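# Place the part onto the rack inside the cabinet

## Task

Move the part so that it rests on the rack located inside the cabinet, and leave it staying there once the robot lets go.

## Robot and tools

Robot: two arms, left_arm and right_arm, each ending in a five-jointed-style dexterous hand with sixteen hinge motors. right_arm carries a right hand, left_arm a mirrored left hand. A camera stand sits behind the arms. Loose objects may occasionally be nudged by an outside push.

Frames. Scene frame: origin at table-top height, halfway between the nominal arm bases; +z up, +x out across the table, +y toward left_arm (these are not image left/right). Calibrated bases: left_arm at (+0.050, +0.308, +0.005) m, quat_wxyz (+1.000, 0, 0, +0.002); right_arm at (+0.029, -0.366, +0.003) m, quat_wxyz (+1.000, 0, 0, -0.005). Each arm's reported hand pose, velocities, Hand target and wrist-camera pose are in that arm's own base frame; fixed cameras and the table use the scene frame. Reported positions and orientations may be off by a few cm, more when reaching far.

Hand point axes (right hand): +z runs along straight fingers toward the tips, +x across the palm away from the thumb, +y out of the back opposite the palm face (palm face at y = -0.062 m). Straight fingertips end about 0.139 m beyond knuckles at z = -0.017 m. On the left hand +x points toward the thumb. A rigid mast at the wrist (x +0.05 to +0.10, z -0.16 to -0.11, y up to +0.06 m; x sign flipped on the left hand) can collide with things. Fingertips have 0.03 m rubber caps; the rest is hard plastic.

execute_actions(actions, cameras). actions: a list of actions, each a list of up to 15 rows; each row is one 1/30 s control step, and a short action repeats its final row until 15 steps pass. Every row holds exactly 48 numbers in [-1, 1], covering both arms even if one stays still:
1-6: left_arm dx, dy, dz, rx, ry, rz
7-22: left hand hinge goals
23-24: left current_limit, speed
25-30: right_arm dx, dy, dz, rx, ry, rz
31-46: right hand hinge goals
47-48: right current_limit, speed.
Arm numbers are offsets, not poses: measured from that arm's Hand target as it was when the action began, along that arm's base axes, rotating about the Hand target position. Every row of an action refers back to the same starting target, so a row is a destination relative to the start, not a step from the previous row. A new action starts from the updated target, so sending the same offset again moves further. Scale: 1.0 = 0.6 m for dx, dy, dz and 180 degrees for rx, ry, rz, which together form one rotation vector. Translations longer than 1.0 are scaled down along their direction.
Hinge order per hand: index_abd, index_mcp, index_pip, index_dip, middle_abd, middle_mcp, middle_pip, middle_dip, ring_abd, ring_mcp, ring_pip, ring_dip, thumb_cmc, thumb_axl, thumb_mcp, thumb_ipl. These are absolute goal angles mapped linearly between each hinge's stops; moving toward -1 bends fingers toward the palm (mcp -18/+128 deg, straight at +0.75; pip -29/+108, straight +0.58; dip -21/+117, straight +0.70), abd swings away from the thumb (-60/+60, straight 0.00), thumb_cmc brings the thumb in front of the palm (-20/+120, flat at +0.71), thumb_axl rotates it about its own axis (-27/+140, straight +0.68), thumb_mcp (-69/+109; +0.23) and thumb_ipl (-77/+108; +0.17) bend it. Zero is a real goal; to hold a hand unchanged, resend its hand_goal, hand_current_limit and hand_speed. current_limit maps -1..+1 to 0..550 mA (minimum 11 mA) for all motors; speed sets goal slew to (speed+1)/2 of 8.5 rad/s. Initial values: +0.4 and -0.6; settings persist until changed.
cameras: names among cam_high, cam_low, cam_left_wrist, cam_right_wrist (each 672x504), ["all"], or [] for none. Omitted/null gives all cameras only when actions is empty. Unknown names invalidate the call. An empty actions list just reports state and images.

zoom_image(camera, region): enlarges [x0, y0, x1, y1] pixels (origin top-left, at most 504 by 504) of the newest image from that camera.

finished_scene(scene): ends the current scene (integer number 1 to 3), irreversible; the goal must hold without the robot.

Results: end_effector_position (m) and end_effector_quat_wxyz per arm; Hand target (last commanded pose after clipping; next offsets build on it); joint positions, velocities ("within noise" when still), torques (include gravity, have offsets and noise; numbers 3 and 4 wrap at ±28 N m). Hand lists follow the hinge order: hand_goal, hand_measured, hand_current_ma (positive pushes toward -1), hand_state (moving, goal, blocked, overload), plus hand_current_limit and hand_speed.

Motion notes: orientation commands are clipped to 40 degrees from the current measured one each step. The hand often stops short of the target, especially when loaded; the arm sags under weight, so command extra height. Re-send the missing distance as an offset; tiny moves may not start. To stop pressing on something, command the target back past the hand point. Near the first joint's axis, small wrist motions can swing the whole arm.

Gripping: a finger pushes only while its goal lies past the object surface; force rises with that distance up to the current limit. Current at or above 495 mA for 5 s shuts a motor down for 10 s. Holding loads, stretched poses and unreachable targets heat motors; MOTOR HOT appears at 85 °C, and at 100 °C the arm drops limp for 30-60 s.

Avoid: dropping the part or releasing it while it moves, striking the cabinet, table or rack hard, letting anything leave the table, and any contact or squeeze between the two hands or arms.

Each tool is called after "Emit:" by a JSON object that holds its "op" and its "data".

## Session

Emit:
{"op": "execute_actions", "data": {"actions": []}}

Emit:
{"op": "zoom_image", "data": {"camera": "cam_high", "region": [230, 100, 420, 220]}}

Scene clock: 0.00 s.
left_arm: end_effector_position=(+0.4190, -0.1163, +0.3957) hand_goal=(+0.000, +0.754, +0.576, +0.696, +0.000, +0.754, +0.576, +0.696, +0.000, +0.754, +0.576, +0.696, +0.714, +0.678, +0.226, +0.168) hand_measured=(+0.000, +0.754, +0.576, +0.696, +0.000, +0.754, +0.576, +0.696, +0.000, +0.754, +0.576, +0.696, +0.714, +0.678, +0.226, +0.168) hand_current_ma=(+0, +0, +0, +0, +0, +0, +0, +0, +0, +0, +0, +0, +0, +0, +0, +0) hand_state=(goal, goal, goal, goal, goal, goal, goal, goal, goal, goal, goal, goal, goal, goal, goal, goal) hand_current_limit=0.40 hand_speed=-0.60 end_effector_quat_wxyz=(+0.698, +0.415, +0.542, -0.217) | right_arm: end_effector_position=(+0.3109, +0.0223, +0.3487) hand_goal=(+0.000, +0.754, +0.576, +0.696, +0.000, +0.754, +0.576, +0.696, +0.000, +0.754, +0.576, +0.696, +0.714, +0.678, +0.226, +0.168) hand_measured=(+0.000, +0.754, +0.576, +0.696, +0.000, +0.754, +0.576, +0.696, +0.000, +0.754, +0.576, +0.696, +0.714, +0.678, +0.226, +0.168) hand_current_ma=(+0, +0, +0, +0, +0, +0, +0, +0, +0, +0, +0, +0, +0, +0, +0, +0) hand_state=(goal, goal, goal, goal, goal, goal, goal, goal, goal, goal, goal, goal, goal, goal, goal, goal) hand_current_limit=0.40 hand_speed=-0.60 end_effector_quat_wxyz=(+0.455, +0.376, +0.807, +0.026)
Joint positions: left_arm=[-0.102 0.783 0.578 0.31 0.85 -1.298] | right_arm=[0.225 0.419 0.694 -0.994 0.479 -0.695]
Joint velocities: left_arm=[within noise] | right_arm=[-0.005 0.005 -0.012 -0.012 -0.154 0.037]
Joint torques (N m): no reading
Heat: left arm: hottest elbow 35 °C; right arm: hottest elbow 34 °C.
Hand target: left_arm +0.4198, -0.1139, +0.4197; +0.712, +0.417, +0.527, -0.205 | right_arm +0.3123, +0.0233, +0.3706; +0.469, +0.377, +0.798, +0.037

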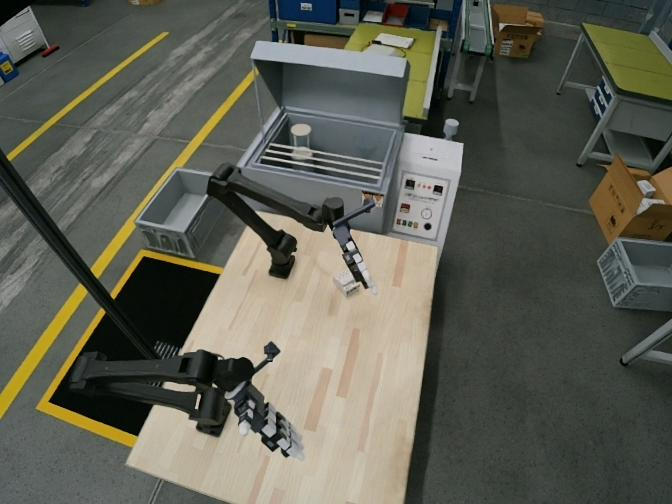

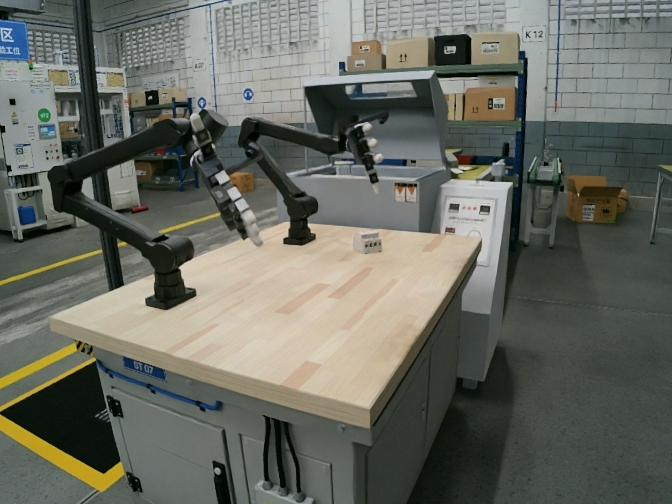

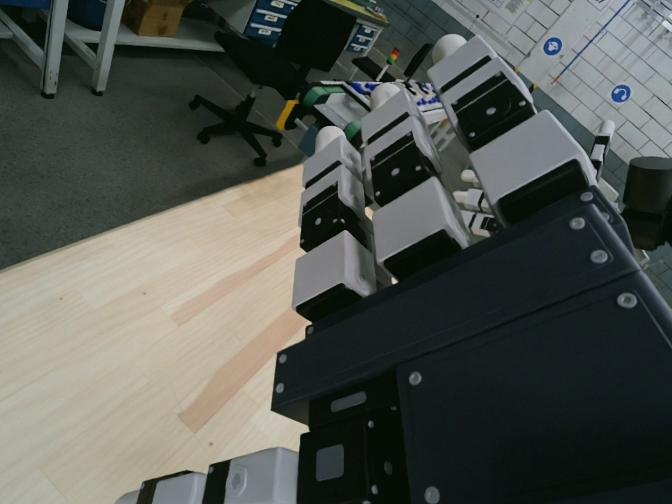

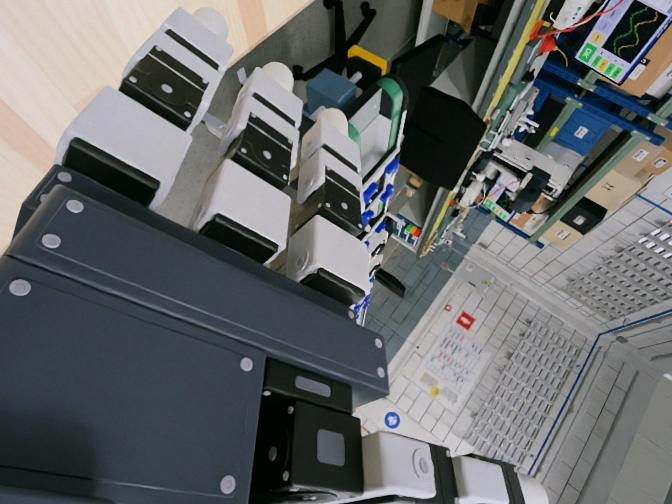

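Scaled by 2.653 from the camera's 672x504 image, which has a finer 960x720 frame.

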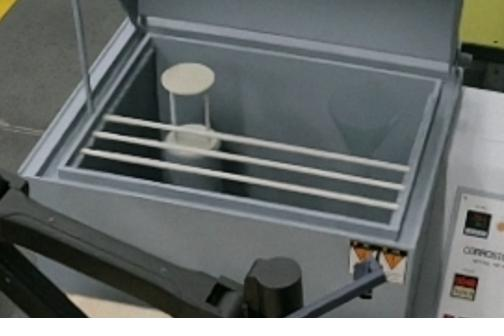

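Emit:
{"op": "zoom_image", "data": {"camera": "cam_high", "region": [322, 264, 382, 304]}}

Emit:
{"op": "zoom_image", "data": {"camera": "cam_low", "region": [337, 221, 397, 261]}}

Scaled by 8.400 from the camera's 672x504 image, which has a finer 960x720 frame.

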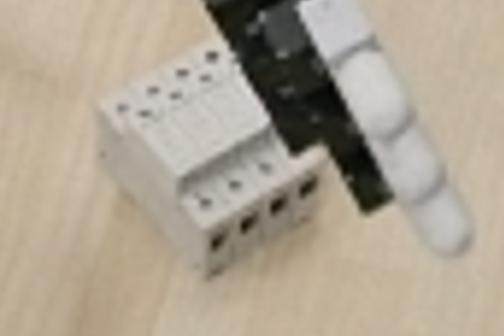

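Scaled by 8.400 from the camera's 672x504 image, which has a finer 960x720 frame.

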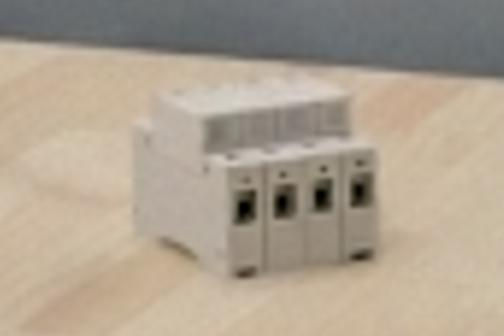

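Emit:
{"op": "execute_actions", "data": {"actions": [[[-0.035,0.037,0,-0.1417,0.0344,0.0886,0,0.7534,0.5766,0.6957,0,0.7534,0.5766,0.6957,0,0.7534,0.5766,0.6957,0.714,0.678,0.226,0.168,0.4,-0.6,0,0,0,0,0,0,0,0.754,0.576,0.696,0,0.754,0.576,0.696,0,0.754,0.576,0.696,0.714,0.678,0.226,0.168,0.4,-0.6]]]}}

Scene clock: 26.77 s.
left_arm: end_effector_position=(+0.3995, -0.0906, +0.4148) hand_goal=(+0.000, +0.754, +0.576, +0.696, +0.000, +0.754, +0.576, +0.696, +0.000, +0.754, +0.576, +0.696, +0.714, +0.678, +0.226, +0.168) hand_measured=(+0.002, +0.756, +0.576, +0.696, +0.002, +0.756, +0.576, +0.696, +0.002, +0.756, +0.576, +0.696, +0.714, +0.678, +0.226, +0.168) hand_current_ma=(+1, +1, +0, +0, +1, +1, +0, +0, +1, +1, +0, +0, +0, +0, +0, +0) hand_state=(goal, goal, goal, goal, goal, goal, goal, goal, goal, goal, goal, goal, goal, goal, goal, goal) hand_current_limit=0.40 hand_speed=-0.60 end_effector_quat_wxyz=(+0.772, +0.166, +0.567, -0.235) | right_arm: end_effector_position=(+0.3109, +0.0223, +0.3487) hand_goal=(+0.000, +0.754, +0.576, +0.696, +0.000, +0.754, +0.576, +0.696, +0.000, +0.754, +0.576, +0.696, +0.714, +0.678, +0.226, +0.168) hand_measured=(+0.000, +0.754, +0.576, +0.696, +0.000, +0.754, +0.576, +0.696, +0.000, +0.754, +0.576, +0.696, +0.716, +0.678, +0.226, +0.168) hand_current_ma=(+0, +1, +2, +0, +0, +2, +2, +0, +0, +1, +2, +0, +4, -3, -2, -1) hand_state=(goal, goal, goal, goal, goal, goal, goal, goal, goal, goal, goal, goal, goal, goal, goal, goal) hand_current_limit=0.40 hand_speed=-0.60 end_effector_quat_wxyz=(+0.455, +0.376, +0.807, +0.026)
Joint positions: left_arm=[-0.308 0.685 0.525 0.479 0.26 -1.664] | right_arm=[0.225 0.419 0.694 -0.994 0.479 -0.695]
Joint torques (N m): left_arm=[-0.56 -1.03 10.82 2.63 -0.1 -0.13] | right_arm=[-0.09 2.61 11.14 2.02 0.4 0.03]
Heat: left arm: hottest elbow 41 °C; right arm: hottest elbow 38 °C.
Hand target: left_arm +0.3988, -0.0917, +0.4197; +0.778, +0.162, +0.558, -0.238 | right_arm +0.3123, +0.0233, +0.3706; +0.469, +0.377, +0.798, +0.037
Off the commanded pose: left_arm 0.005 m, 1 deg | right_arm 0.022 m, 2 deg.

Emit:
{"op": "execute_actions", "data": {"actions": [[[-0.0075,0.01,0,0.1456,-0.0048,0.0626,0,0.7534,0.5766,0.6957,0,0.7534,0.5766,0.6957,0,0.7534,0.5766,0.6957,0.714,0.678,0.226,0.168,0.4,-0.6,0,0,0,0,0,0,0,0.754,0.576,0.696,0,0.754,0.576,0.696,0,0.754,0.576,0.696,0.714,0.678,0.226,0.168,0.4,-0.6]],[[-0.0075,0.01,0,0.1456,-0.0048,0.0626,0,0.7534,0.5766,0.6957,0,0.7534,0.5766,0.6957,0,0.7534,0.5766,0.6957,0.714,0.678,0.226,0.168,0.4,-0.6,0,0,0,0,0,0,0,0.754,0.576,0.696,0,0.754,0.576,0.696,0,0.754,0.576,0.696,0.714,0.678,0.226,0.168,0.4,-0.6]],[[-0.016,0.016,0,0.1741,0.0248,0.0088,0,0.7534,0.5766,0.6957,0,0.7534,0.5766,0.6957,0,0.7534,0.5766,0.6957,0.714,0.678,0.226,0.168,0.4,-0.6,0,0,0,0,0,0,0,0.754,0.576,0.696,0,0.754,0.576,0.696,0,0.754,0.576,0.696,0.714,0.678,0.226,0.168,0.4,-0.6]],[[-0.016,0.016,0,0.1741,0.0248,0.0088,0,0.7534,0.5766,0.6957,0,0.7534,0.5766,0.6957,0,0.7534,0.5766,0.6957,0.714,0.678,0.226,0.168,0.4,-0.6,0,0,0,0,0,0,0,0.754,0.576,0.696,0,0.754,0.576,0.696,0,0.754,0.576,0.696,0.714,0.678,0.226,0.168,0.4,-0.6]]]}}

Scene clock: 101.47 s.
left_arm: end_effector_position=(+0.3709, -0.0623, +0.3725) hand_goal=(+0.000, +0.754, +0.576, +0.696, +0.000, +0.754, +0.576, +0.696, +0.000, +0.754, +0.576, +0.696, +0.714, +0.678, +0.226, +0.168) hand_measured=(+0.002, +0.760, +0.576, +0.696, +0.002, +0.760, +0.576, +0.696, +0.002, +0.762, +0.576, +0.696, +0.722, +0.678, +0.226, +0.168) hand_current_ma=(+1, +4, +0, +0, +1, +6, +0, +0, +1, +6, +0, +0, +6, +0, +0, +0) hand_state=(goal, goal, goal, goal, goal, goal, goal, goal, goal, goal, goal, goal, goal, goal, goal, goal) hand_current_limit=0.40 hand_speed=-0.60 end_effector_quat_wxyz=(+0.298, +0.684, +0.496, +0.445) | right_arm: end_effector_position=(+0.3109, +0.0223, +0.3487) hand_goal=(+0.000, +0.754, +0.576, +0.696, +0.000, +0.754, +0.576, +0.696, +0.000, +0.754, +0.576, +0.696, +0.714, +0.678, +0.226, +0.168) hand_measured=(+0.000, +0.754, +0.576, +0.696, +0.000, +0.754, +0.576, +0.696, +0.000, +0.754, +0.576, +0.696, +0.716, +0.678, +0.226, +0.168) hand_current_ma=(+0, +1, +2, +0, +0, +2, +2, +0, +0, +1, +2, +0, +4, -3, -2, -1) hand_state=(goal, goal, goal, goal, goal, goal, goal, goal, goal, goal, goal, goal, goal, goal, goal, goal) hand_current_limit=0.40 hand_speed=-0.60 end_effector_quat_wxyz=(+0.455, +0.376, +0.807, +0.026)
Joint positions: left_arm=[-0.334 0.567 0.592 -0.494 -0.335 0.189] | right_arm=[0.225 0.419 0.694 -0.994 0.479 -0.695]
Joint torques (N m): left_arm=[0.62 -0.91 16.49 1.51 0.01 0.12] | right_arm=[-0.15 2.55 11.08 2.09 0.4 0.05]
Heat: left arm: hottest elbow 50 °C; right arm: hottest elbow 44 °C.
Hand target: left_arm +0.3706, -0.0605, +0.4197; +0.318, +0.668, +0.486, +0.465 | right_arm +0.3123, +0.0233, +0.3706; +0.469, +0.377, +0.798, +0.037
Off the commanded pose: left_arm 0.047 m, 4 deg | right_arm 0.022 m, 2 deg.

Emit:
{"op": "execute_actions", "data": {"actions": [[[-0.011,0.011,0,0.1184,0.0434,-0.0235,0,0.7534,0.0657,0.377,0,0.7534,0.0657,0.377,0,0.7534,0.5766,0.6957,-0.672,0.6766,0.562,-0.265,0.4,-0.7,0,0,0,0,0,0,0,0.754,0.576,0.696,0,0.754,0.576,0.696,0,0.754,0.576,0.696,0.714,0.678,0.226,0.168,0.4,-0.6]],[[-0.011,0.011,0,0.1184,0.0434,-0.0235,0,0.7534,0.0657,0.377,0,0.7534,0.0657,0.377,0,0.7534,0.5766,0.6957,-0.672,0.6766,0.562,-0.265,0.4,-0.7,0,0,0,0,0,0,0,0.754,0.576,0.696,0,0.754,0.576,0.696,0,0.754,0.576,0.696,0.714,0.678,0.226,0.168,0.4,-0.6]],[[-0.011,0.011,0,0.1184,0.0434,-0.0235,0,0.7534,0.0657,0.377,0,0.7534,0.0657,0.377,0,0.7534,0.5766,0.6957,-0.672,0.6766,0.562,-0.265,0.4,-0.7,0,0,0,0,0,0,0,0.754,0.576,0.696,0,0.754,0.576,0.696,0,0.754,0.576,0.696,0.714,0.678,0.226,0.168,0.4,-0.6]],[[-0.011,0.015,-0.02,0.1137,0.0735,-0.0379,0,0.7534,0.0657,0.377,0,0.7534,0.0657,0.377,0,0.7534,0.5766,0.6957,-0.672,0.6766,0.562,-0.265,0.4,-0.7,0,0,0,0,0,0,0,0.754,0.576,0.696,0,0.754,0.576,0.696,0,0.754,0.576,0.696,0.714,0.678,0.226,0.168,0.4,-0.6]]]}}

Scene clock: 112.00 s.
left_arm: end_effector_position=(+0.3416, -0.0303, +0.3732) hand_goal=(+0.000, +0.754, +0.066, +0.378, +0.000, +0.754, +0.066, +0.378, +0.000, +0.754, +0.576, +0.696, -0.672, +0.676, +0.562, -0.264) hand_measured=(+0.000, +0.752, +0.068, +0.380, +0.000, +0.752, +0.068, +0.382, -0.002, +0.750, +0.576, +0.696, -0.678, +0.678, +0.558, -0.262) hand_current_ma=(+0, -1, +1, +2, +0, -1, +1, +2, +0, -2, +0, +0, -4, +1, -3, +1) hand_state=(goal, goal, goal, goal, goal, goal, goal, goal, goal, goal, goal, goal, goal, goal, goal, goal) hand_current_limit=0.40 hand_speed=-0.70 end_effector_quat_wxyz=(-0.273, +0.885, -0.010, +0.378) | right_arm: end_effector_position=(+0.3109, +0.0223, +0.3487) hand_goal=(+0.000, +0.754, +0.576, +0.696, +0.000, +0.754, +0.576, +0.696, +0.000, +0.754, +0.576, +0.696, +0.714, +0.678, +0.226, +0.168) hand_measured=(+0.000, +0.754, +0.576, +0.696, +0.000, +0.754, +0.576, +0.696, +0.000, +0.754, +0.576, +0.696, +0.716, +0.678, +0.226, +0.168) hand_current_ma=(+0, +1, +2, +0, +0, +2, +2, +0, +0, +1, +2, +0, +4, -3, -2, -1) hand_state=(goal, goal, goal, goal, goal, goal, goal, goal, goal, goal, goal, goal, goal, goal, goal, goal) hand_current_limit=0.40 hand_speed=-0.60 end_effector_quat_wxyz=(+0.455, +0.376, +0.807, +0.026)
Joint positions: left_arm=[-0.181 0.714 1.034 -1.095 -0.63 1.684] | right_arm=[0.225 0.419 0.694 -0.994 0.479 -0.695]
Joint torques (N m): left_arm=[-0.38 -0.56 15.42 1.18 -0.37 -0.03] | right_arm=[-0.03 2.61 11.07 2.07 0.41 0.05]
Heat: left arm: hottest elbow 53 °C; right arm: hottest elbow 45 °C.
Hand target: left_arm +0.3442, -0.0317, +0.4077; -0.271, +0.875, -0.007, +0.400 | right_arm +0.3123, +0.0233, +0.3706; +0.469, +0.377, +0.798, +0.037
Off the commanded pose: left_arm 0.035 m, 3 deg | right_arm 0.022 m, 2 deg.

Emit:
{"op": "execute_actions", "data": {"actions": [[[-0.01,0.018,-0.05,0.1137,0.0735,-0.0379,0,0.7534,0.0657,0.377,0,0.7534,0.0657,0.377,0,0.7534,0.5766,0.6957,-0.672,0.6766,0.562,-0.265,0.4,-0.7,0,0,0,0,0,0,0,0.754,0.576,0.696,0,0.754,0.576,0.696,0,0.754,0.576,0.696,0.714,0.678,0.226,0.168,0.4,-0.6]],[[-0.01,0.018,-0.06,0.1137,0.0735,-0.0379,0,0.7534,0.0657,0.377,0,0.7534,0.0657,0.377,0,0.7534,0.5766,0.6957,-0.672,0.6766,0.562,-0.265,0.4,-0.7,0,0,0,0,0,0,0,0.754,0.576,0.696,0,0.754,0.576,0.696,0,0.754,0.576,0.696,0.714,0.678,0.226,0.168,0.4,-0.6]],[[0,0,-0.06,0,0,0,0,0.7534,0.0657,0.377,0,0.7534,0.0657,0.377,0,0.7534,0.5766,0.6957,-0.672,0.6766,0.562,-0.265,0.4,-0.7,0,0,0,0,0,0,0,0.754,0.576,0.696,0,0.754,0.576,0.696,0,0.754,0.576,0.696,0.714,0.678,0.226,0.168,0.4,-0.6]]], "cameras": ["all"]}}

Emit:
{"op": "zoom_image", "data": {"camera": "cam_high", "region": [310, 240, 400, 310]}}

Emit:
{"op": "zoom_image", "data": {"camera": "cam_low", "region": [320, 180, 420, 265]}}

Scene clock: 119.13 s.
left_arm: end_effector_position=(+0.3313, -0.0111, +0.3003) hand_goal=(+0.000, +0.754, +0.066, +0.378, +0.000, +0.754, +0.066, +0.378, +0.000, +0.754, +0.576, +0.696, -0.672, +0.676, +0.562, -0.264) hand_measured=(+0.000, +0.748, +0.066, +0.380, +0.000, +0.746, +0.066, +0.380, -0.002, +0.744, +0.576, +0.696, -0.674, +0.678, +0.558, -0.262) hand_current_ma=(+0, -6, +0, +1, +0, -7, +0, +2, +0, -10, +0, +0, +0, +1, -3, +1) hand_state=(goal, goal, goal, goal, goal, goal, goal, goal, goal, goal, goal, goal, goal, goal, goal, goal) hand_current_limit=0.40 hand_speed=-0.70 end_effector_quat_wxyz=(-0.512, +0.805, -0.258, +0.155) | right_arm: end_effector_position=(+0.3109, +0.0223, +0.3487) hand_goal=(+0.000, +0.754, +0.576, +0.696, +0.000, +0.754, +0.576, +0.696, +0.000, +0.754, +0.576, +0.696, +0.714, +0.678, +0.226, +0.168) hand_measured=(+0.000, +0.754, +0.576, +0.696, +0.000, +0.754, +0.576, +0.696, +0.000, +0.754, +0.576, +0.696, +0.716, +0.678, +0.226, +0.168) hand_current_ma=(+0, +1, +2, +0, +0, +2, +2, +0, +0, +1, +2, +0, +4, -3, -2, -1) hand_state=(goal, goal, goal, goal, goal, goal, goal, goal, goal, goal, goal, goal, goal, goal, goal, goal) hand_current_limit=0.40 hand_speed=-0.60 end_effector_quat_wxyz=(+0.455, +0.376, +0.807, +0.026)
Joint positions: left_arm=[-0.378 0.94 1.051 -1.241 -1.078 2.08] | right_arm=[0.225 0.419 0.694 -0.994 0.479 -0.695]
Joint torques (N m): left_arm=[-0.38 -4.25 9.63 1.31 -0.93 0.07] | right_arm=[0.03 2.67 11.1 2.1 0.39 0.05]
Heat: left arm: hottest elbow 54 °C; right arm: hottest elbow 45 °C.
Hand target: left_arm +0.3322, -0.0101, +0.3057; -0.500, +0.786, -0.306, +0.195 | right_arm +0.3123, +0.0233, +0.3706; +0.469, +0.377, +0.798, +0.037
Off the commanded pose: left_arm 0.006 m, 8 deg | right_arm 0.022 m, 2 deg.
joint sent to its limit (left arm) — joint 6 (wrist roll), upper limit. The joint targets are off in position and orientation.

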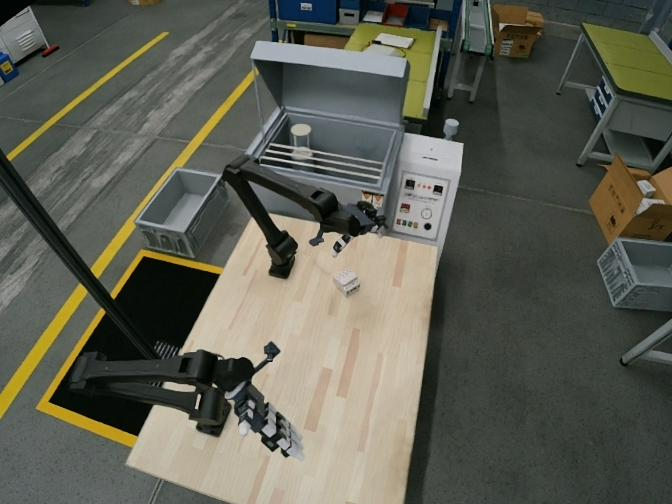

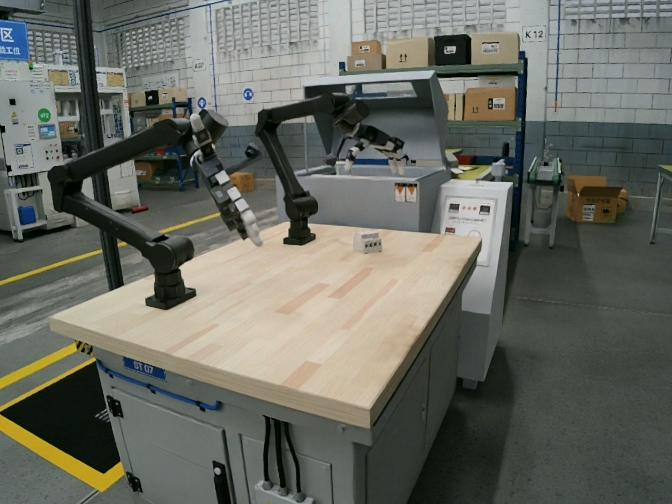

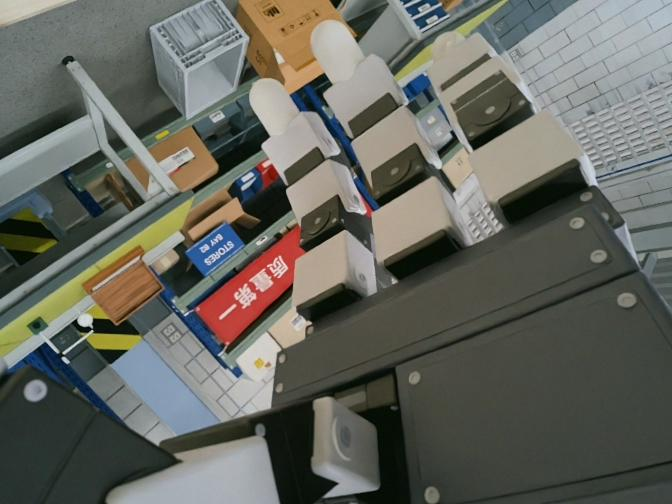

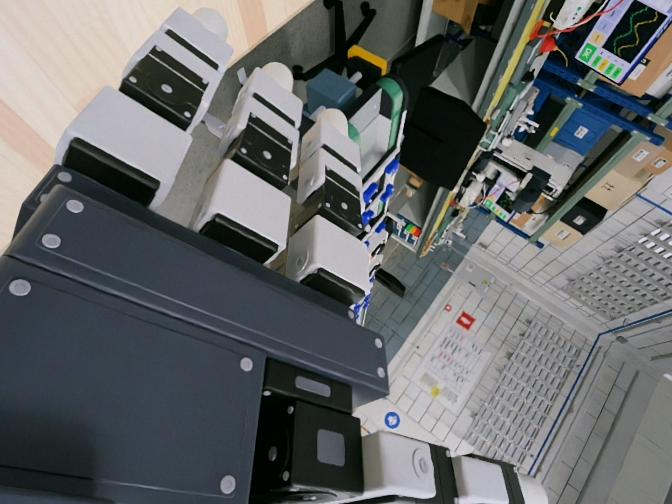

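Scaled by 5.600 from the camera's 672x504 image, which has a finer 960x720 frame.

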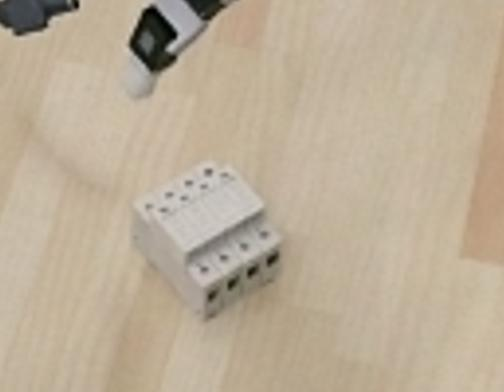

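Scaled by 5.040 from the camera's 672x504 image, which has a finer 960x720 frame.

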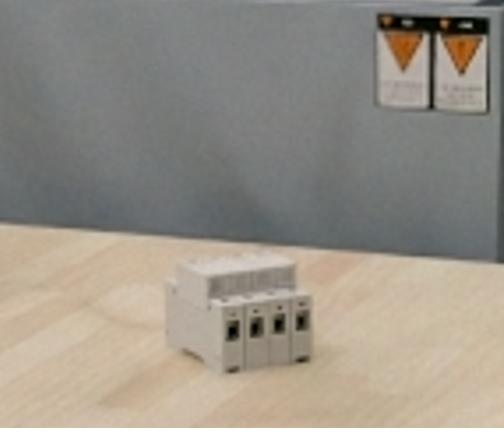

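Emit:
{"op": "execute_actions", "data": {"actions": [[[-0.017,0.006,-0.075,0,0,0.007,0,0.7534,0.0657,0.377,0,0.7534,0.0657,0.377,0,0.7534,0.5766,0.6957,-0.672,0.6766,0.562,-0.265,0.4,-0.7,0,0,0,0,0,0,0,0.754,0.576,0.696,0,0.754,0.576,0.696,0,0.754,0.576,0.696,0.714,0.678,0.226,0.168,0.4,-0.6]],[[-0.017,0.006,-0.075,0,0,0.007,0,0.7534,0.0657,0.377,0,0.7534,0.0657,0.377,0,0.7534,0.5766,0.6957,-0.672,0.6766,0.562,-0.265,0.4,-0.7,0,0,0,0,0,0,0,0.754,0.576,0.696,0,0.754,0.576,0.696,0,0.754,0.576,0.696,0.714,0.678,0.226,0.168,0.4,-0.6]],[[-0.017,0.006,-0.075,0,0,0,0,0.7534,0.0657,0.377,0,0.7534,0.0657,0.377,0,0.7534,0.5766,0.6957,-0.672,0.6766,0.562,-0.265,0.4,-0.7,0,0,0,0,0,0,0,0.754,0.576,0.696,0,0.754,0.576,0.696,0,0.754,0.576,0.696,0.714,0.678,0.226,0.168,0.4,-0.6]]], "cameras": ["cam_high","cam_low"]}}

Emit:
{"op": "zoom_image", "data": {"camera": "cam_high", "region": [300, 225, 400, 310]}}

Emit:
{"op": "zoom_image", "data": {"camera": "cam_low", "region": [320, 180, 420, 265]}}

Scene clock: 139.30 s.
left_arm: end_effector_position=(+0.2973, +0.0033, +0.1647) hand_goal=(+0.000, +0.754, +0.066, +0.378, +0.000, +0.754, +0.066, +0.378, +0.000, +0.754, +0.576, +0.696, -0.672, +0.676, +0.562, -0.264) hand_measured=(+0.000, +0.748, +0.066, +0.380, +0.000, +0.746, +0.066, +0.380, -0.002, +0.744, +0.576, +0.696, -0.672, +0.678, +0.558, -0.262) hand_current_ma=(+0, -6, +0, +1, +0, -7, +0, +2, +0, -10, +0, +0, +0, +1, -3, +1) hand_state=(goal, goal, goal, goal, goal, goal, goal, goal, goal, goal, goal, goal, goal, goal, goal, goal) hand_current_limit=0.40 hand_speed=-0.70 end_effector_quat_wxyz=(-0.513, +0.803, -0.260, +0.152) | right_arm: end_effector_position=(+0.3109, +0.0223, +0.3487) hand_goal=(+0.000, +0.754, +0.576, +0.696, +0.000, +0.754, +0.576, +0.696, +0.000, +0.754, +0.576, +0.696, +0.714, +0.678, +0.226, +0.168) hand_measured=(+0.000, +0.754, +0.576, +0.696, +0.000, +0.754, +0.576, +0.696, +0.000, +0.754, +0.576, +0.696, +0.716, +0.678, +0.226, +0.168) hand_current_ma=(+0, +1, +2, +0, +0, +2, +2, +0, +0, +1, +2, +0, +4, -3, -2, -1) hand_state=(goal, goal, goal, goal, goal, goal, goal, goal, goal, goal, goal, goal, goal, goal, goal, goal) hand_current_limit=0.40 hand_speed=-0.60 end_effector_quat_wxyz=(+0.455, +0.376, +0.807, +0.026)
Joint positions: left_arm=[-0.377 0.849 0.647 -0.928 -1.079 2.088] | right_arm=[0.225 0.419 0.694 -0.994 0.479 -0.695]
Joint torques (N m): left_arm=[-0.67 -2.49 9.77 1.28 -0.95 0.04] | right_arm=[0.03 2.55 11.12 2.04 0.4 0.04]
Heat: left arm: hottest elbow 51 °C; right arm: hottest elbow 46 °C.
Hand target: left_arm +0.3016, +0.0007, +0.1707; -0.504, +0.793, -0.289, +0.184 | right_arm +0.3123, +0.0233, +0.3706; +0.469, +0.377, +0.798, +0.037
Off the commanded pose: left_arm 0.008 m, 5 deg | right_arm 0.022 m, 2 deg.
joint sent to its limit (left arm) — joint 6 (wrist roll), upper limit. The joint targets are off in position and orientation.
Images, in order (width x height): cam_high 672x504, cam_low 672x504.

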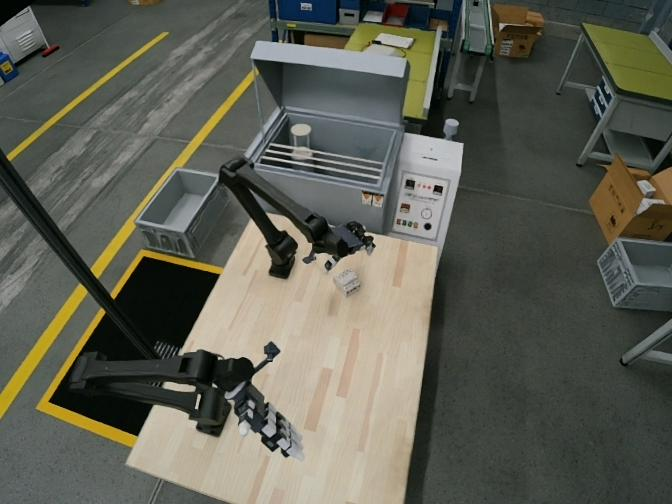

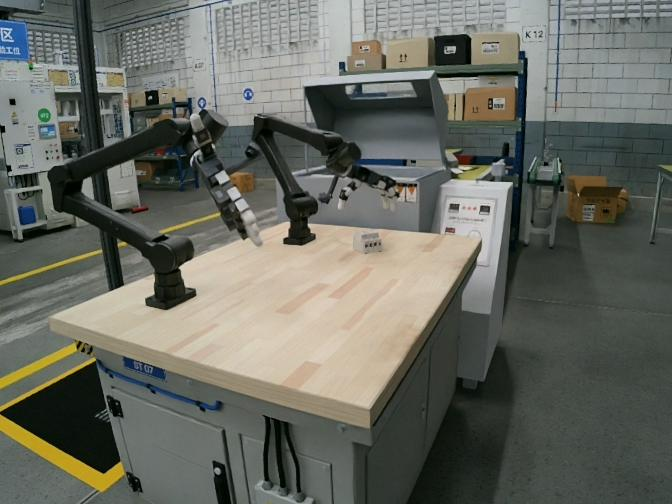

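Scaled by 5.040 from the camera's 672x504 image, which has a finer 960x720 frame.

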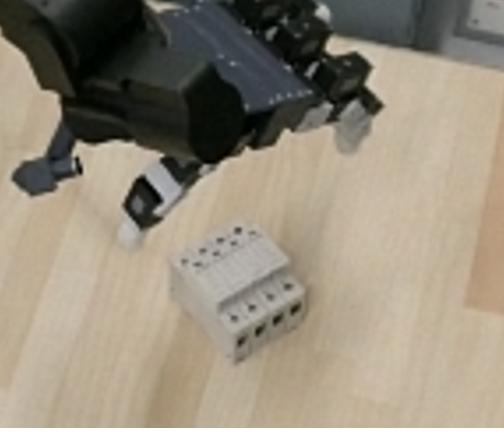

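Scaled by 5.040 from the camera's 672x504 image, which has a finer 960x720 frame.

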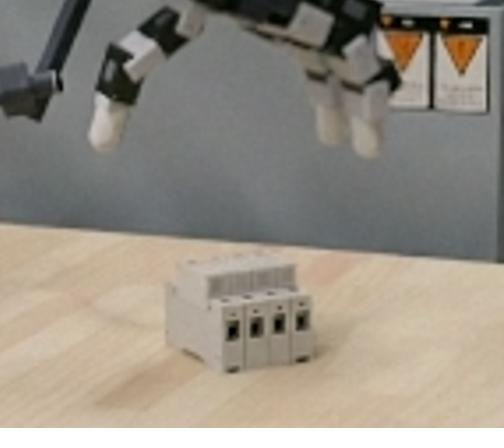

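Emit:
{"op": "execute_actions", "data": {"actions": [[[0,0,-0.05,0,0,0,0,0.7534,0.0657,0.377,0,0.7534,0.0657,0.377,0,0.7534,0.5766,0.6957,-0.672,0.6766,0.562,-0.265,0.4,-0.7,0,0,0,0,0,0,0,0.754,0.576,0.696,0,0.754,0.576,0.696,0,0.754,0.576,0.696,0.714,0.678,0.226,0.168,0.4,-0.6]],[[0,0,-0.05,0,0,0,0,0.7534,0.0657,0.377,0,0.7534,0.0657,0.377,0,0.7534,0.5766,0.6957,-0.672,0.6766,0.562,-0.265,0.4,-0.7,0,0,0,0,0,0,0,0.754,0.576,0.696,0,0.754,0.576,0.696,0,0.754,0.576,0.696,0.714,0.678,0.226,0.168,0.4,-0.6]]], "cameras": ["cam_high","cam_low","cam_left_wrist"]}}

Emit:
{"op": "zoom_image", "data": {"camera": "cam_high", "region": [300, 225, 400, 310]}}

Emit:
{"op": "zoom_image", "data": {"camera": "cam_low", "region": [320, 180, 420, 265]}}

Scene clock: 177.47 s.
left_arm: end_effector_position=(+0.2967, +0.0022, +0.1082) hand_goal=(+0.000, +0.754, +0.066, +0.378, +0.000, +0.754, +0.066, +0.378, +0.000, +0.754, +0.576, +0.696, -0.672, +0.676, +0.562, -0.264) hand_measured=(+0.000, +0.748, +0.066, +0.380, +0.000, +0.746, +0.066, +0.380, -0.002, +0.744, +0.576, +0.696, -0.672, +0.678, +0.558, -0.262) hand_current_ma=(+0, -6, +0, +1, +0, -7, +0, +2, +0, -10, +0, +0, +0, +1, -3, +1) hand_state=(goal, goal, goal, goal, goal, goal, goal, goal, goal, goal, goal, goal, goal, goal, goal, goal) hand_current_limit=0.40 hand_speed=-0.70 end_effector_quat_wxyz=(-0.513, +0.803, -0.260, +0.158) | right_arm: end_effector_position=(+0.3109, +0.0223, +0.3487) hand_goal=(+0.000, +0.754, +0.576, +0.696, +0.000, +0.754, +0.576, +0.696, +0.000, +0.754, +0.576, +0.696, +0.714, +0.678, +0.226, +0.168) hand_measured=(+0.000, +0.754, +0.576, +0.696, +0.000, +0.754, +0.576, +0.696, +0.000, +0.754, +0.576, +0.696, +0.716, +0.678, +0.226, +0.168) hand_current_ma=(+0, +1, +2, +0, +0, +2, +2, +0, +0, +1, +2, +0, +4, -3, -2, -1) hand_state=(goal, goal, goal, goal, goal, goal, goal, goal, goal, goal, goal, goal, goal, goal, goal, goal) hand_current_limit=0.40 hand_speed=-0.60 end_effector_quat_wxyz=(+0.455, +0.376, +0.807, +0.026)
Joint positions: left_arm=[-0.381 0.9 0.514 -0.73 -1.079 2.091] | right_arm=[0.225 0.419 0.694 -0.994 0.479 -0.695]
Joint torques (N m): left_arm=[-0.62 -1.55 9.2 1.33 -0.91 0.05] | right_arm=[0.03 2.67 11.07 2.07 0.41 0.05]
Heat: left arm: hottest elbow 48 °C; right arm: hottest elbow 47 °C.
Hand target: left_arm +0.3016, +0.0007, +0.1107; -0.504, +0.793, -0.289, +0.184 | right_arm +0.3123, +0.0233, +0.3706; +0.469, +0.377, +0.798, +0.037
Off the commanded pose: left_arm 0.006 m, 5 deg | right_arm 0.022 m, 2 deg.
joint sent to its limit (left arm) — joint 6 (wrist roll), upper limit. The joint targets are off in position and orientation.
Images, in order (width x height): cam_high 672x504, cam_low 672x504, cam_left_wrist 672x504.

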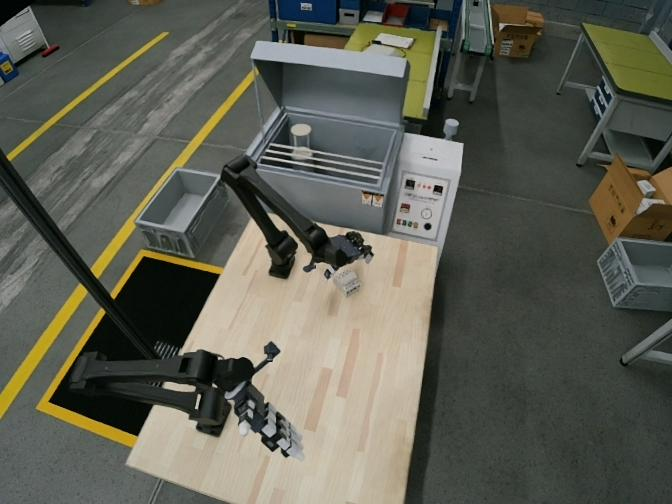

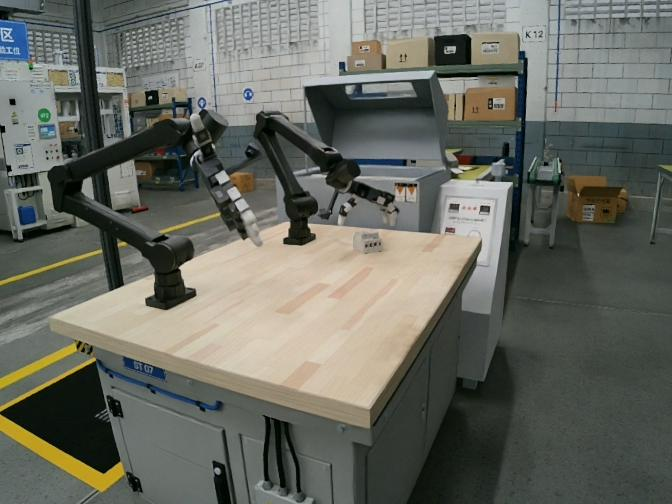

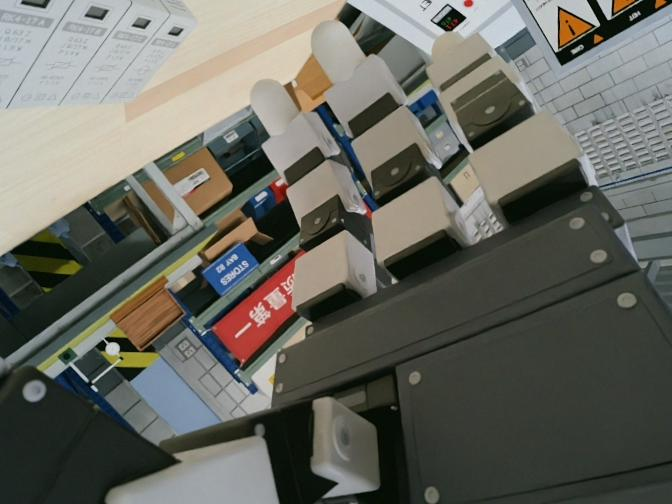

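Scaled by 5.040 from the camera's 672x504 image, which has a finer 960x720 frame.

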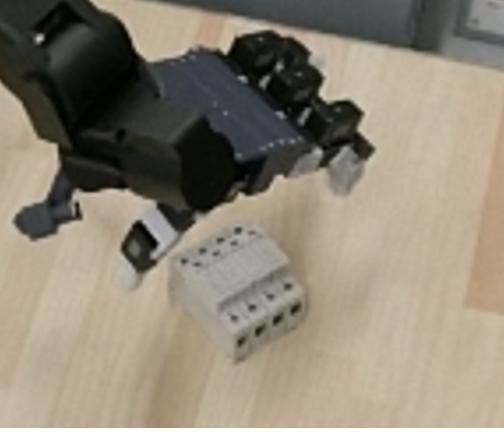

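Scaled by 5.040 from the camera's 672x504 image, which has a finer 960x720 frame.

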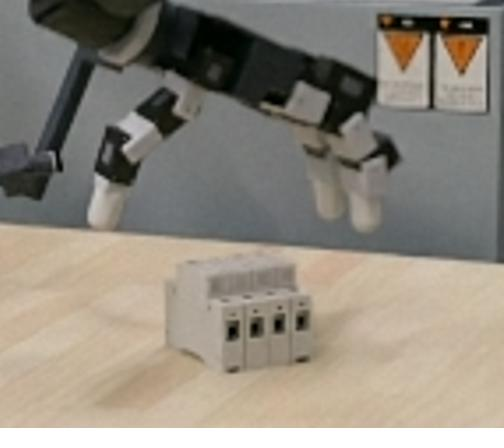

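Emit:
{"op": "execute_actions", "data": {"actions": [[[0.033,-0.0227,0,0,0,0,0,0.7534,0.0657,0.377,0,0.7534,0.0657,0.377,0,0.7534,0.5766,0.6957,-0.672,0.6766,0.562,-0.265,0.4,-0.7,0,0,0,0,0,0,0,0.754,0.576,0.696,0,0.754,0.576,0.696,0,0.754,0.576,0.696,0.714,0.678,0.226,0.168,0.4,-0.6]],[[0,0,-0.04,0,0,0,0,0.7534,0.0657,0.377,0,0.7534,0.0657,0.377,0,0.7534,0.5766,0.6957,-0.672,0.6766,0.562,-0.265,0.4,-0.7,0,0,0,0,0,0,0,0.754,0.576,0.696,0,0.754,0.576,0.696,0,0.754,0.576,0.696,0.714,0.678,0.226,0.168,0.4,-0.6]]], "cameras": ["cam_high","cam_low","cam_left_wrist"]}}

Emit:
{"op": "zoom_image", "data": {"camera": "cam_high", "region": [300, 225, 400, 310]}}

Emit:
{"op": "zoom_image", "data": {"camera": "cam_low", "region": [320, 180, 420, 265]}}

Scene clock: 203.97 s.
left_arm: end_effector_position=(+0.3186, -0.0127, +0.0869) hand_goal=(+0.000, +0.754, +0.066, +0.378, +0.000, +0.754, +0.066, +0.378, +0.000, +0.754, +0.576, +0.696, -0.672, +0.676, +0.562, -0.264) hand_measured=(+0.000, +0.748, +0.066, +0.380, +0.000, +0.746, +0.066, +0.380, -0.002, +0.744, +0.576, +0.696, -0.672, +0.678, +0.558, -0.262) hand_current_ma=(+0, -6, +0, +1, +0, -7, +0, +2, +0, -10, +0, +0, +0, +1, -3, +1) hand_state=(goal, goal, goal, goal, goal, goal, goal, goal, goal, goal, goal, goal, goal, goal, goal, goal) hand_current_limit=0.40 hand_speed=-0.70 end_effector_quat_wxyz=(-0.510, +0.802, -0.262, +0.167) | right_arm: end_effector_position=(+0.3109, +0.0223, +0.3487) hand_goal=(+0.000, +0.754, +0.576, +0.696, +0.000, +0.754, +0.576, +0.696, +0.000, +0.754, +0.576, +0.696, +0.714, +0.678, +0.226, +0.168) hand_measured=(+0.000, +0.754, +0.576, +0.696, +0.000, +0.754, +0.576, +0.696, +0.000, +0.754, +0.576, +0.696, +0.716, +0.678, +0.226, +0.168) hand_current_ma=(+0, +1, +2, +0, +0, +2, +2, +0, +0, +1, +2, +0, +4, -3, -2, -1) hand_state=(goal, goal, goal, goal, goal, goal, goal, goal, goal, goal, goal, goal, goal, goal, goal, goal) hand_current_limit=0.40 hand_speed=-0.60 end_effector_quat_wxyz=(+0.455, +0.376, +0.807, +0.026)
Joint positions: left_arm=[-0.4 1.02 0.514 -0.606 -1.079 2.082] | right_arm=[0.225 0.419 0.694 -0.994 0.479 -0.695]
Joint torques (N m): left_arm=[-0.21 -2.67 8.47 1.35 -0.69 0.06] | right_arm=[0.09 2.55 11.1 2.09 0.41 0.05]
Heat: left arm: hottest elbow 47 °C; right arm: hottest elbow 47 °C.
Hand target: left_arm +0.3214, -0.0130, +0.0867; -0.504, +0.793, -0.289, +0.184 | right_arm +0.3123, +0.0233, +0.3706; +0.469, +0.377, +0.798, +0.037
Off the commanded pose: left_arm 0.003 m, 4 deg | right_arm 0.022 m, 2 deg.
joint sent to its limit (left arm) — joint 6 (wrist roll), upper limit. The joint targets are off in position and orientation.
Images, in order (width x height): cam_high 672x504, cam_low 672x504, cam_left_wrist 672x504.

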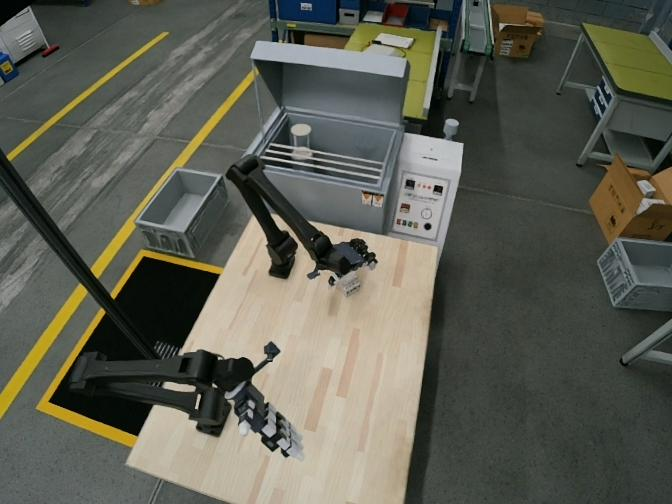

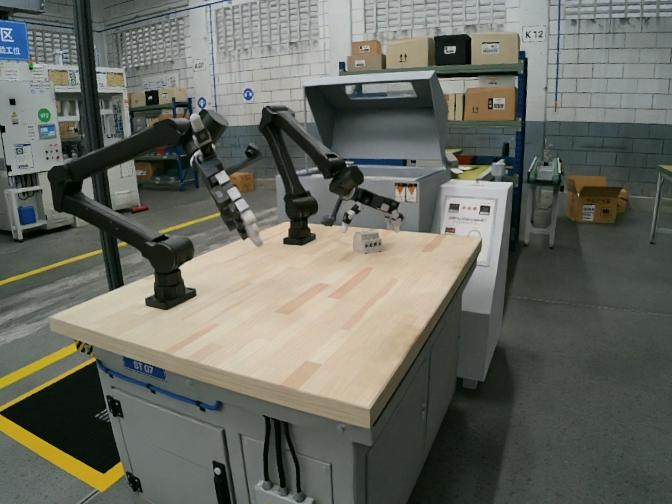

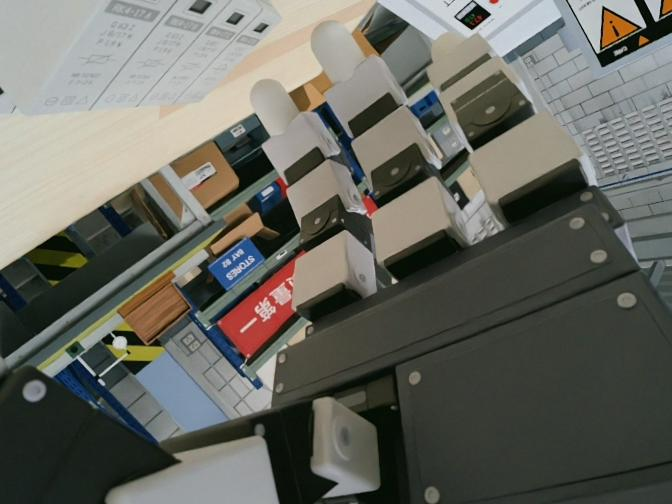

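Scaled by 5.040 from the camera's 672x504 image, which has a finer 960x720 frame.

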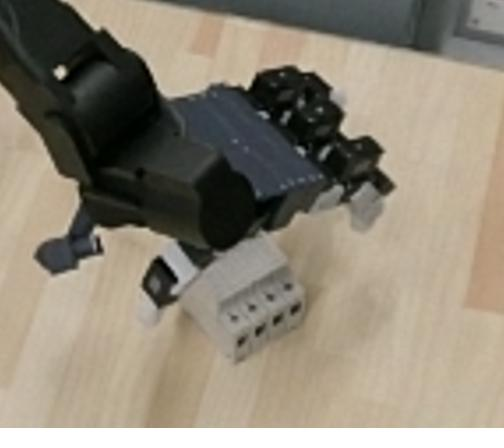

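Scaled by 5.040 from the camera's 672x504 image, which has a finer 960x720 frame.

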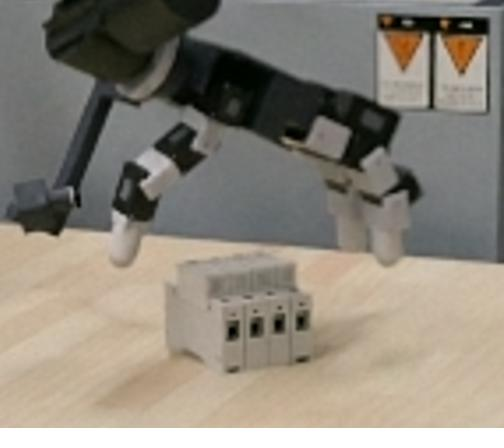

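Emit:
{"op": "execute_actions", "data": {"actions": [[[-0.012,0.0115,-0.02,0,0,0,0,0.7534,0.0657,0.377,0,0.7534,0.0657,0.377,0,0.7534,0.5766,0.6957,-0.672,0.6766,0.562,-0.265,0.3,-0.75,0,0,0,0,0,0,0,0.754,0.576,0.696,0,0.754,0.576,0.696,0,0.754,0.576,0.696,0.714,0.678,0.226,0.168,0.4,-0.6]],[[0,0,-0.025,0,0,0,0,0.7534,0.0657,0.377,0,0.7534,0.0657,0.377,0,0.7534,0.5766,0.6957,-0.672,0.6766,0.562,-0.265,0.3,-0.75,0,0,0,0,0,0,0,0.754,0.576,0.696,0,0.754,0.576,0.696,0,0.754,0.576,0.696,0.714,0.678,0.226,0.168,0.4,-0.6]]], "cameras": ["cam_high","cam_low","cam_left_wrist"]}}

Emit:
{"op": "zoom_image", "data": {"camera": "cam_high", "region": [300, 225, 400, 310]}}

Emit:
{"op": "zoom_image", "data": {"camera": "cam_low", "region": [320, 180, 420, 265]}}

Scene clock: 219.17 s.
left_arm: end_effector_position=(+0.3102, -0.0080, +0.0590) hand_goal=(+0.000, +0.754, +0.066, +0.378, +0.000, +0.754, +0.066, +0.378, +0.000, +0.754, +0.576, +0.696, -0.672, +0.676, +0.562, -0.264) hand_measured=(+0.000, +0.748, +0.066, +0.380, +0.000, +0.746, +0.066, +0.380, -0.002, +0.744, +0.576, +0.696, -0.672, +0.678, +0.558, -0.262) hand_current_ma=(+0, -6, +0, +1, +0, -7, +0, +2, +0, -10, +0, +0, +0, +1, -3, +1) hand_state=(goal, goal, goal, goal, goal, goal, goal, goal, goal, goal, goal, goal, goal, goal, goal, goal) hand_current_limit=0.30 hand_speed=-0.75 end_effector_quat_wxyz=(-0.512, +0.801, -0.265, +0.163) | right_arm: end_effector_position=(+0.3109, +0.0223, +0.3487) hand_goal=(+0.000, +0.754, +0.576, +0.696, +0.000, +0.754, +0.576, +0.696, +0.000, +0.754, +0.576, +0.696, +0.714, +0.678, +0.226, +0.168) hand_measured=(+0.000, +0.754, +0.576, +0.696, +0.000, +0.754, +0.576, +0.696, +0.000, +0.754, +0.576, +0.696, +0.716, +0.678, +0.226, +0.168) hand_current_ma=(+0, +1, +2, +0, +0, +2, +2, +0, +0, +1, +2, +0, +4, -3, -2, -1) hand_state=(goal, goal, goal, goal, goal, goal, goal, goal, goal, goal, goal, goal, goal, goal, goal, goal) hand_current_limit=0.40 hand_speed=-0.60 end_effector_quat_wxyz=(+0.455, +0.376, +0.807, +0.026)
Joint positions: left_arm=[-0.397 1.052 0.448 -0.509 -1.079 2.091] | right_arm=[0.225 0.419 0.694 -0.994 0.479 -0.695]
Joint torques (N m): left_arm=[0.44 -2.84 8.03 1.32 -0.77 0.05] | right_arm=[0.03 2.67 11.06 2.06 0.39 0.05]
Heat: left arm: hottest elbow 47 °C; right arm: hottest elbow 47 °C.
Hand target: left_arm +0.3142, -0.0061, +0.0597; -0.504, +0.793, -0.289, +0.184 | right_arm +0.3123, +0.0233, +0.3706; +0.469, +0.377, +0.798, +0.037
Off the commanded pose: left_arm 0.005 m, 4 deg | right_arm 0.022 m, 2 deg.
joint sent to its limit (left arm) — joint 6 (wrist roll), upper limit. The joint targets are off in position and orientation.
Images, in order (width x height): cam_high 672x504, cam_low 672x504, cam_left_wrist 672x504.

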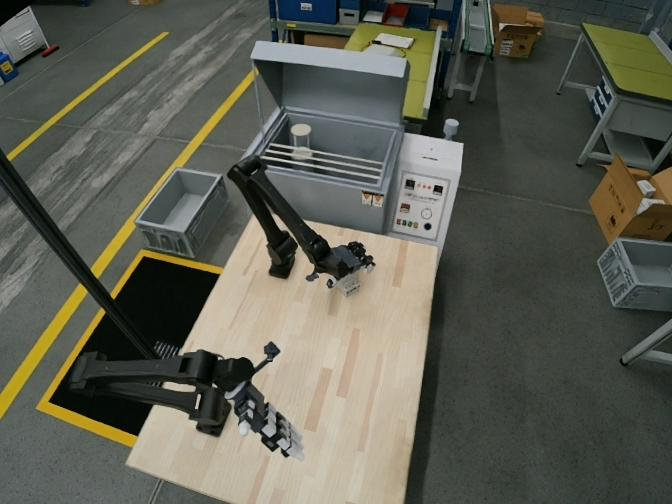

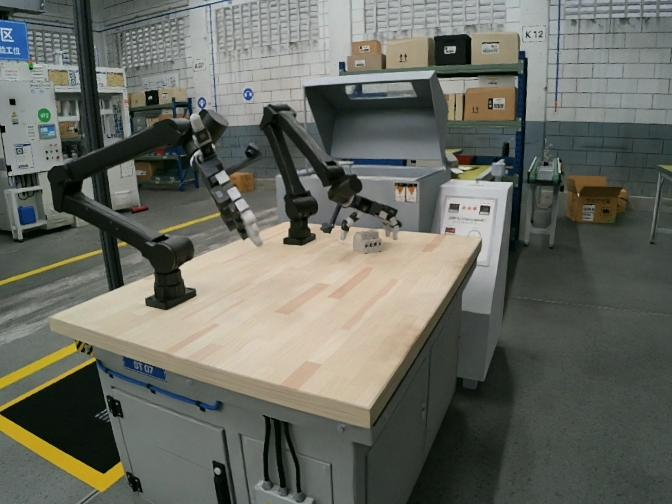

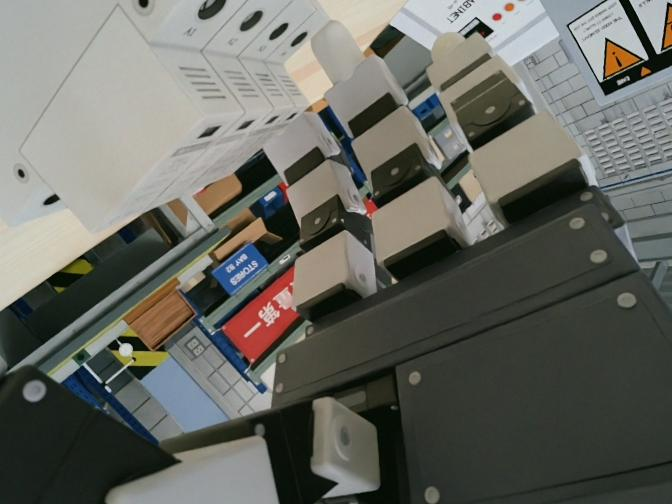

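Scaled by 5.040 from the camera's 672x504 image, which has a finer 960x720 frame.

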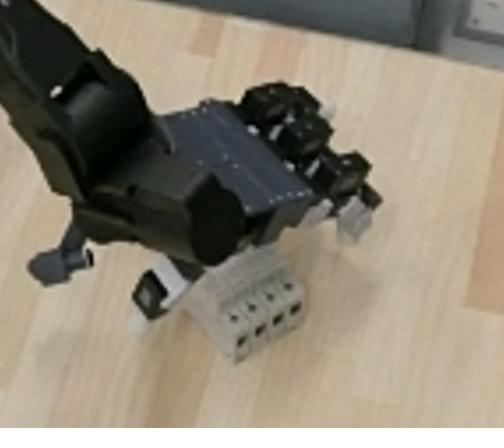

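Scaled by 5.040 from the camera's 672x504 image, which has a finer 960x720 frame.

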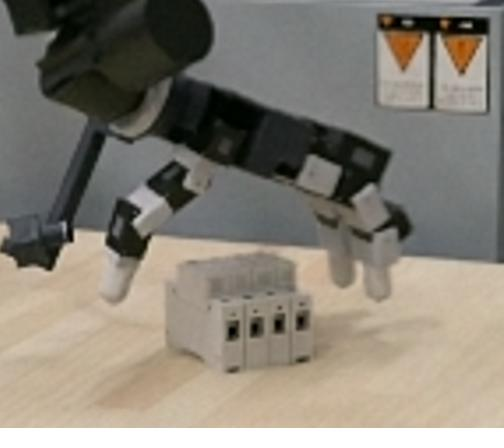

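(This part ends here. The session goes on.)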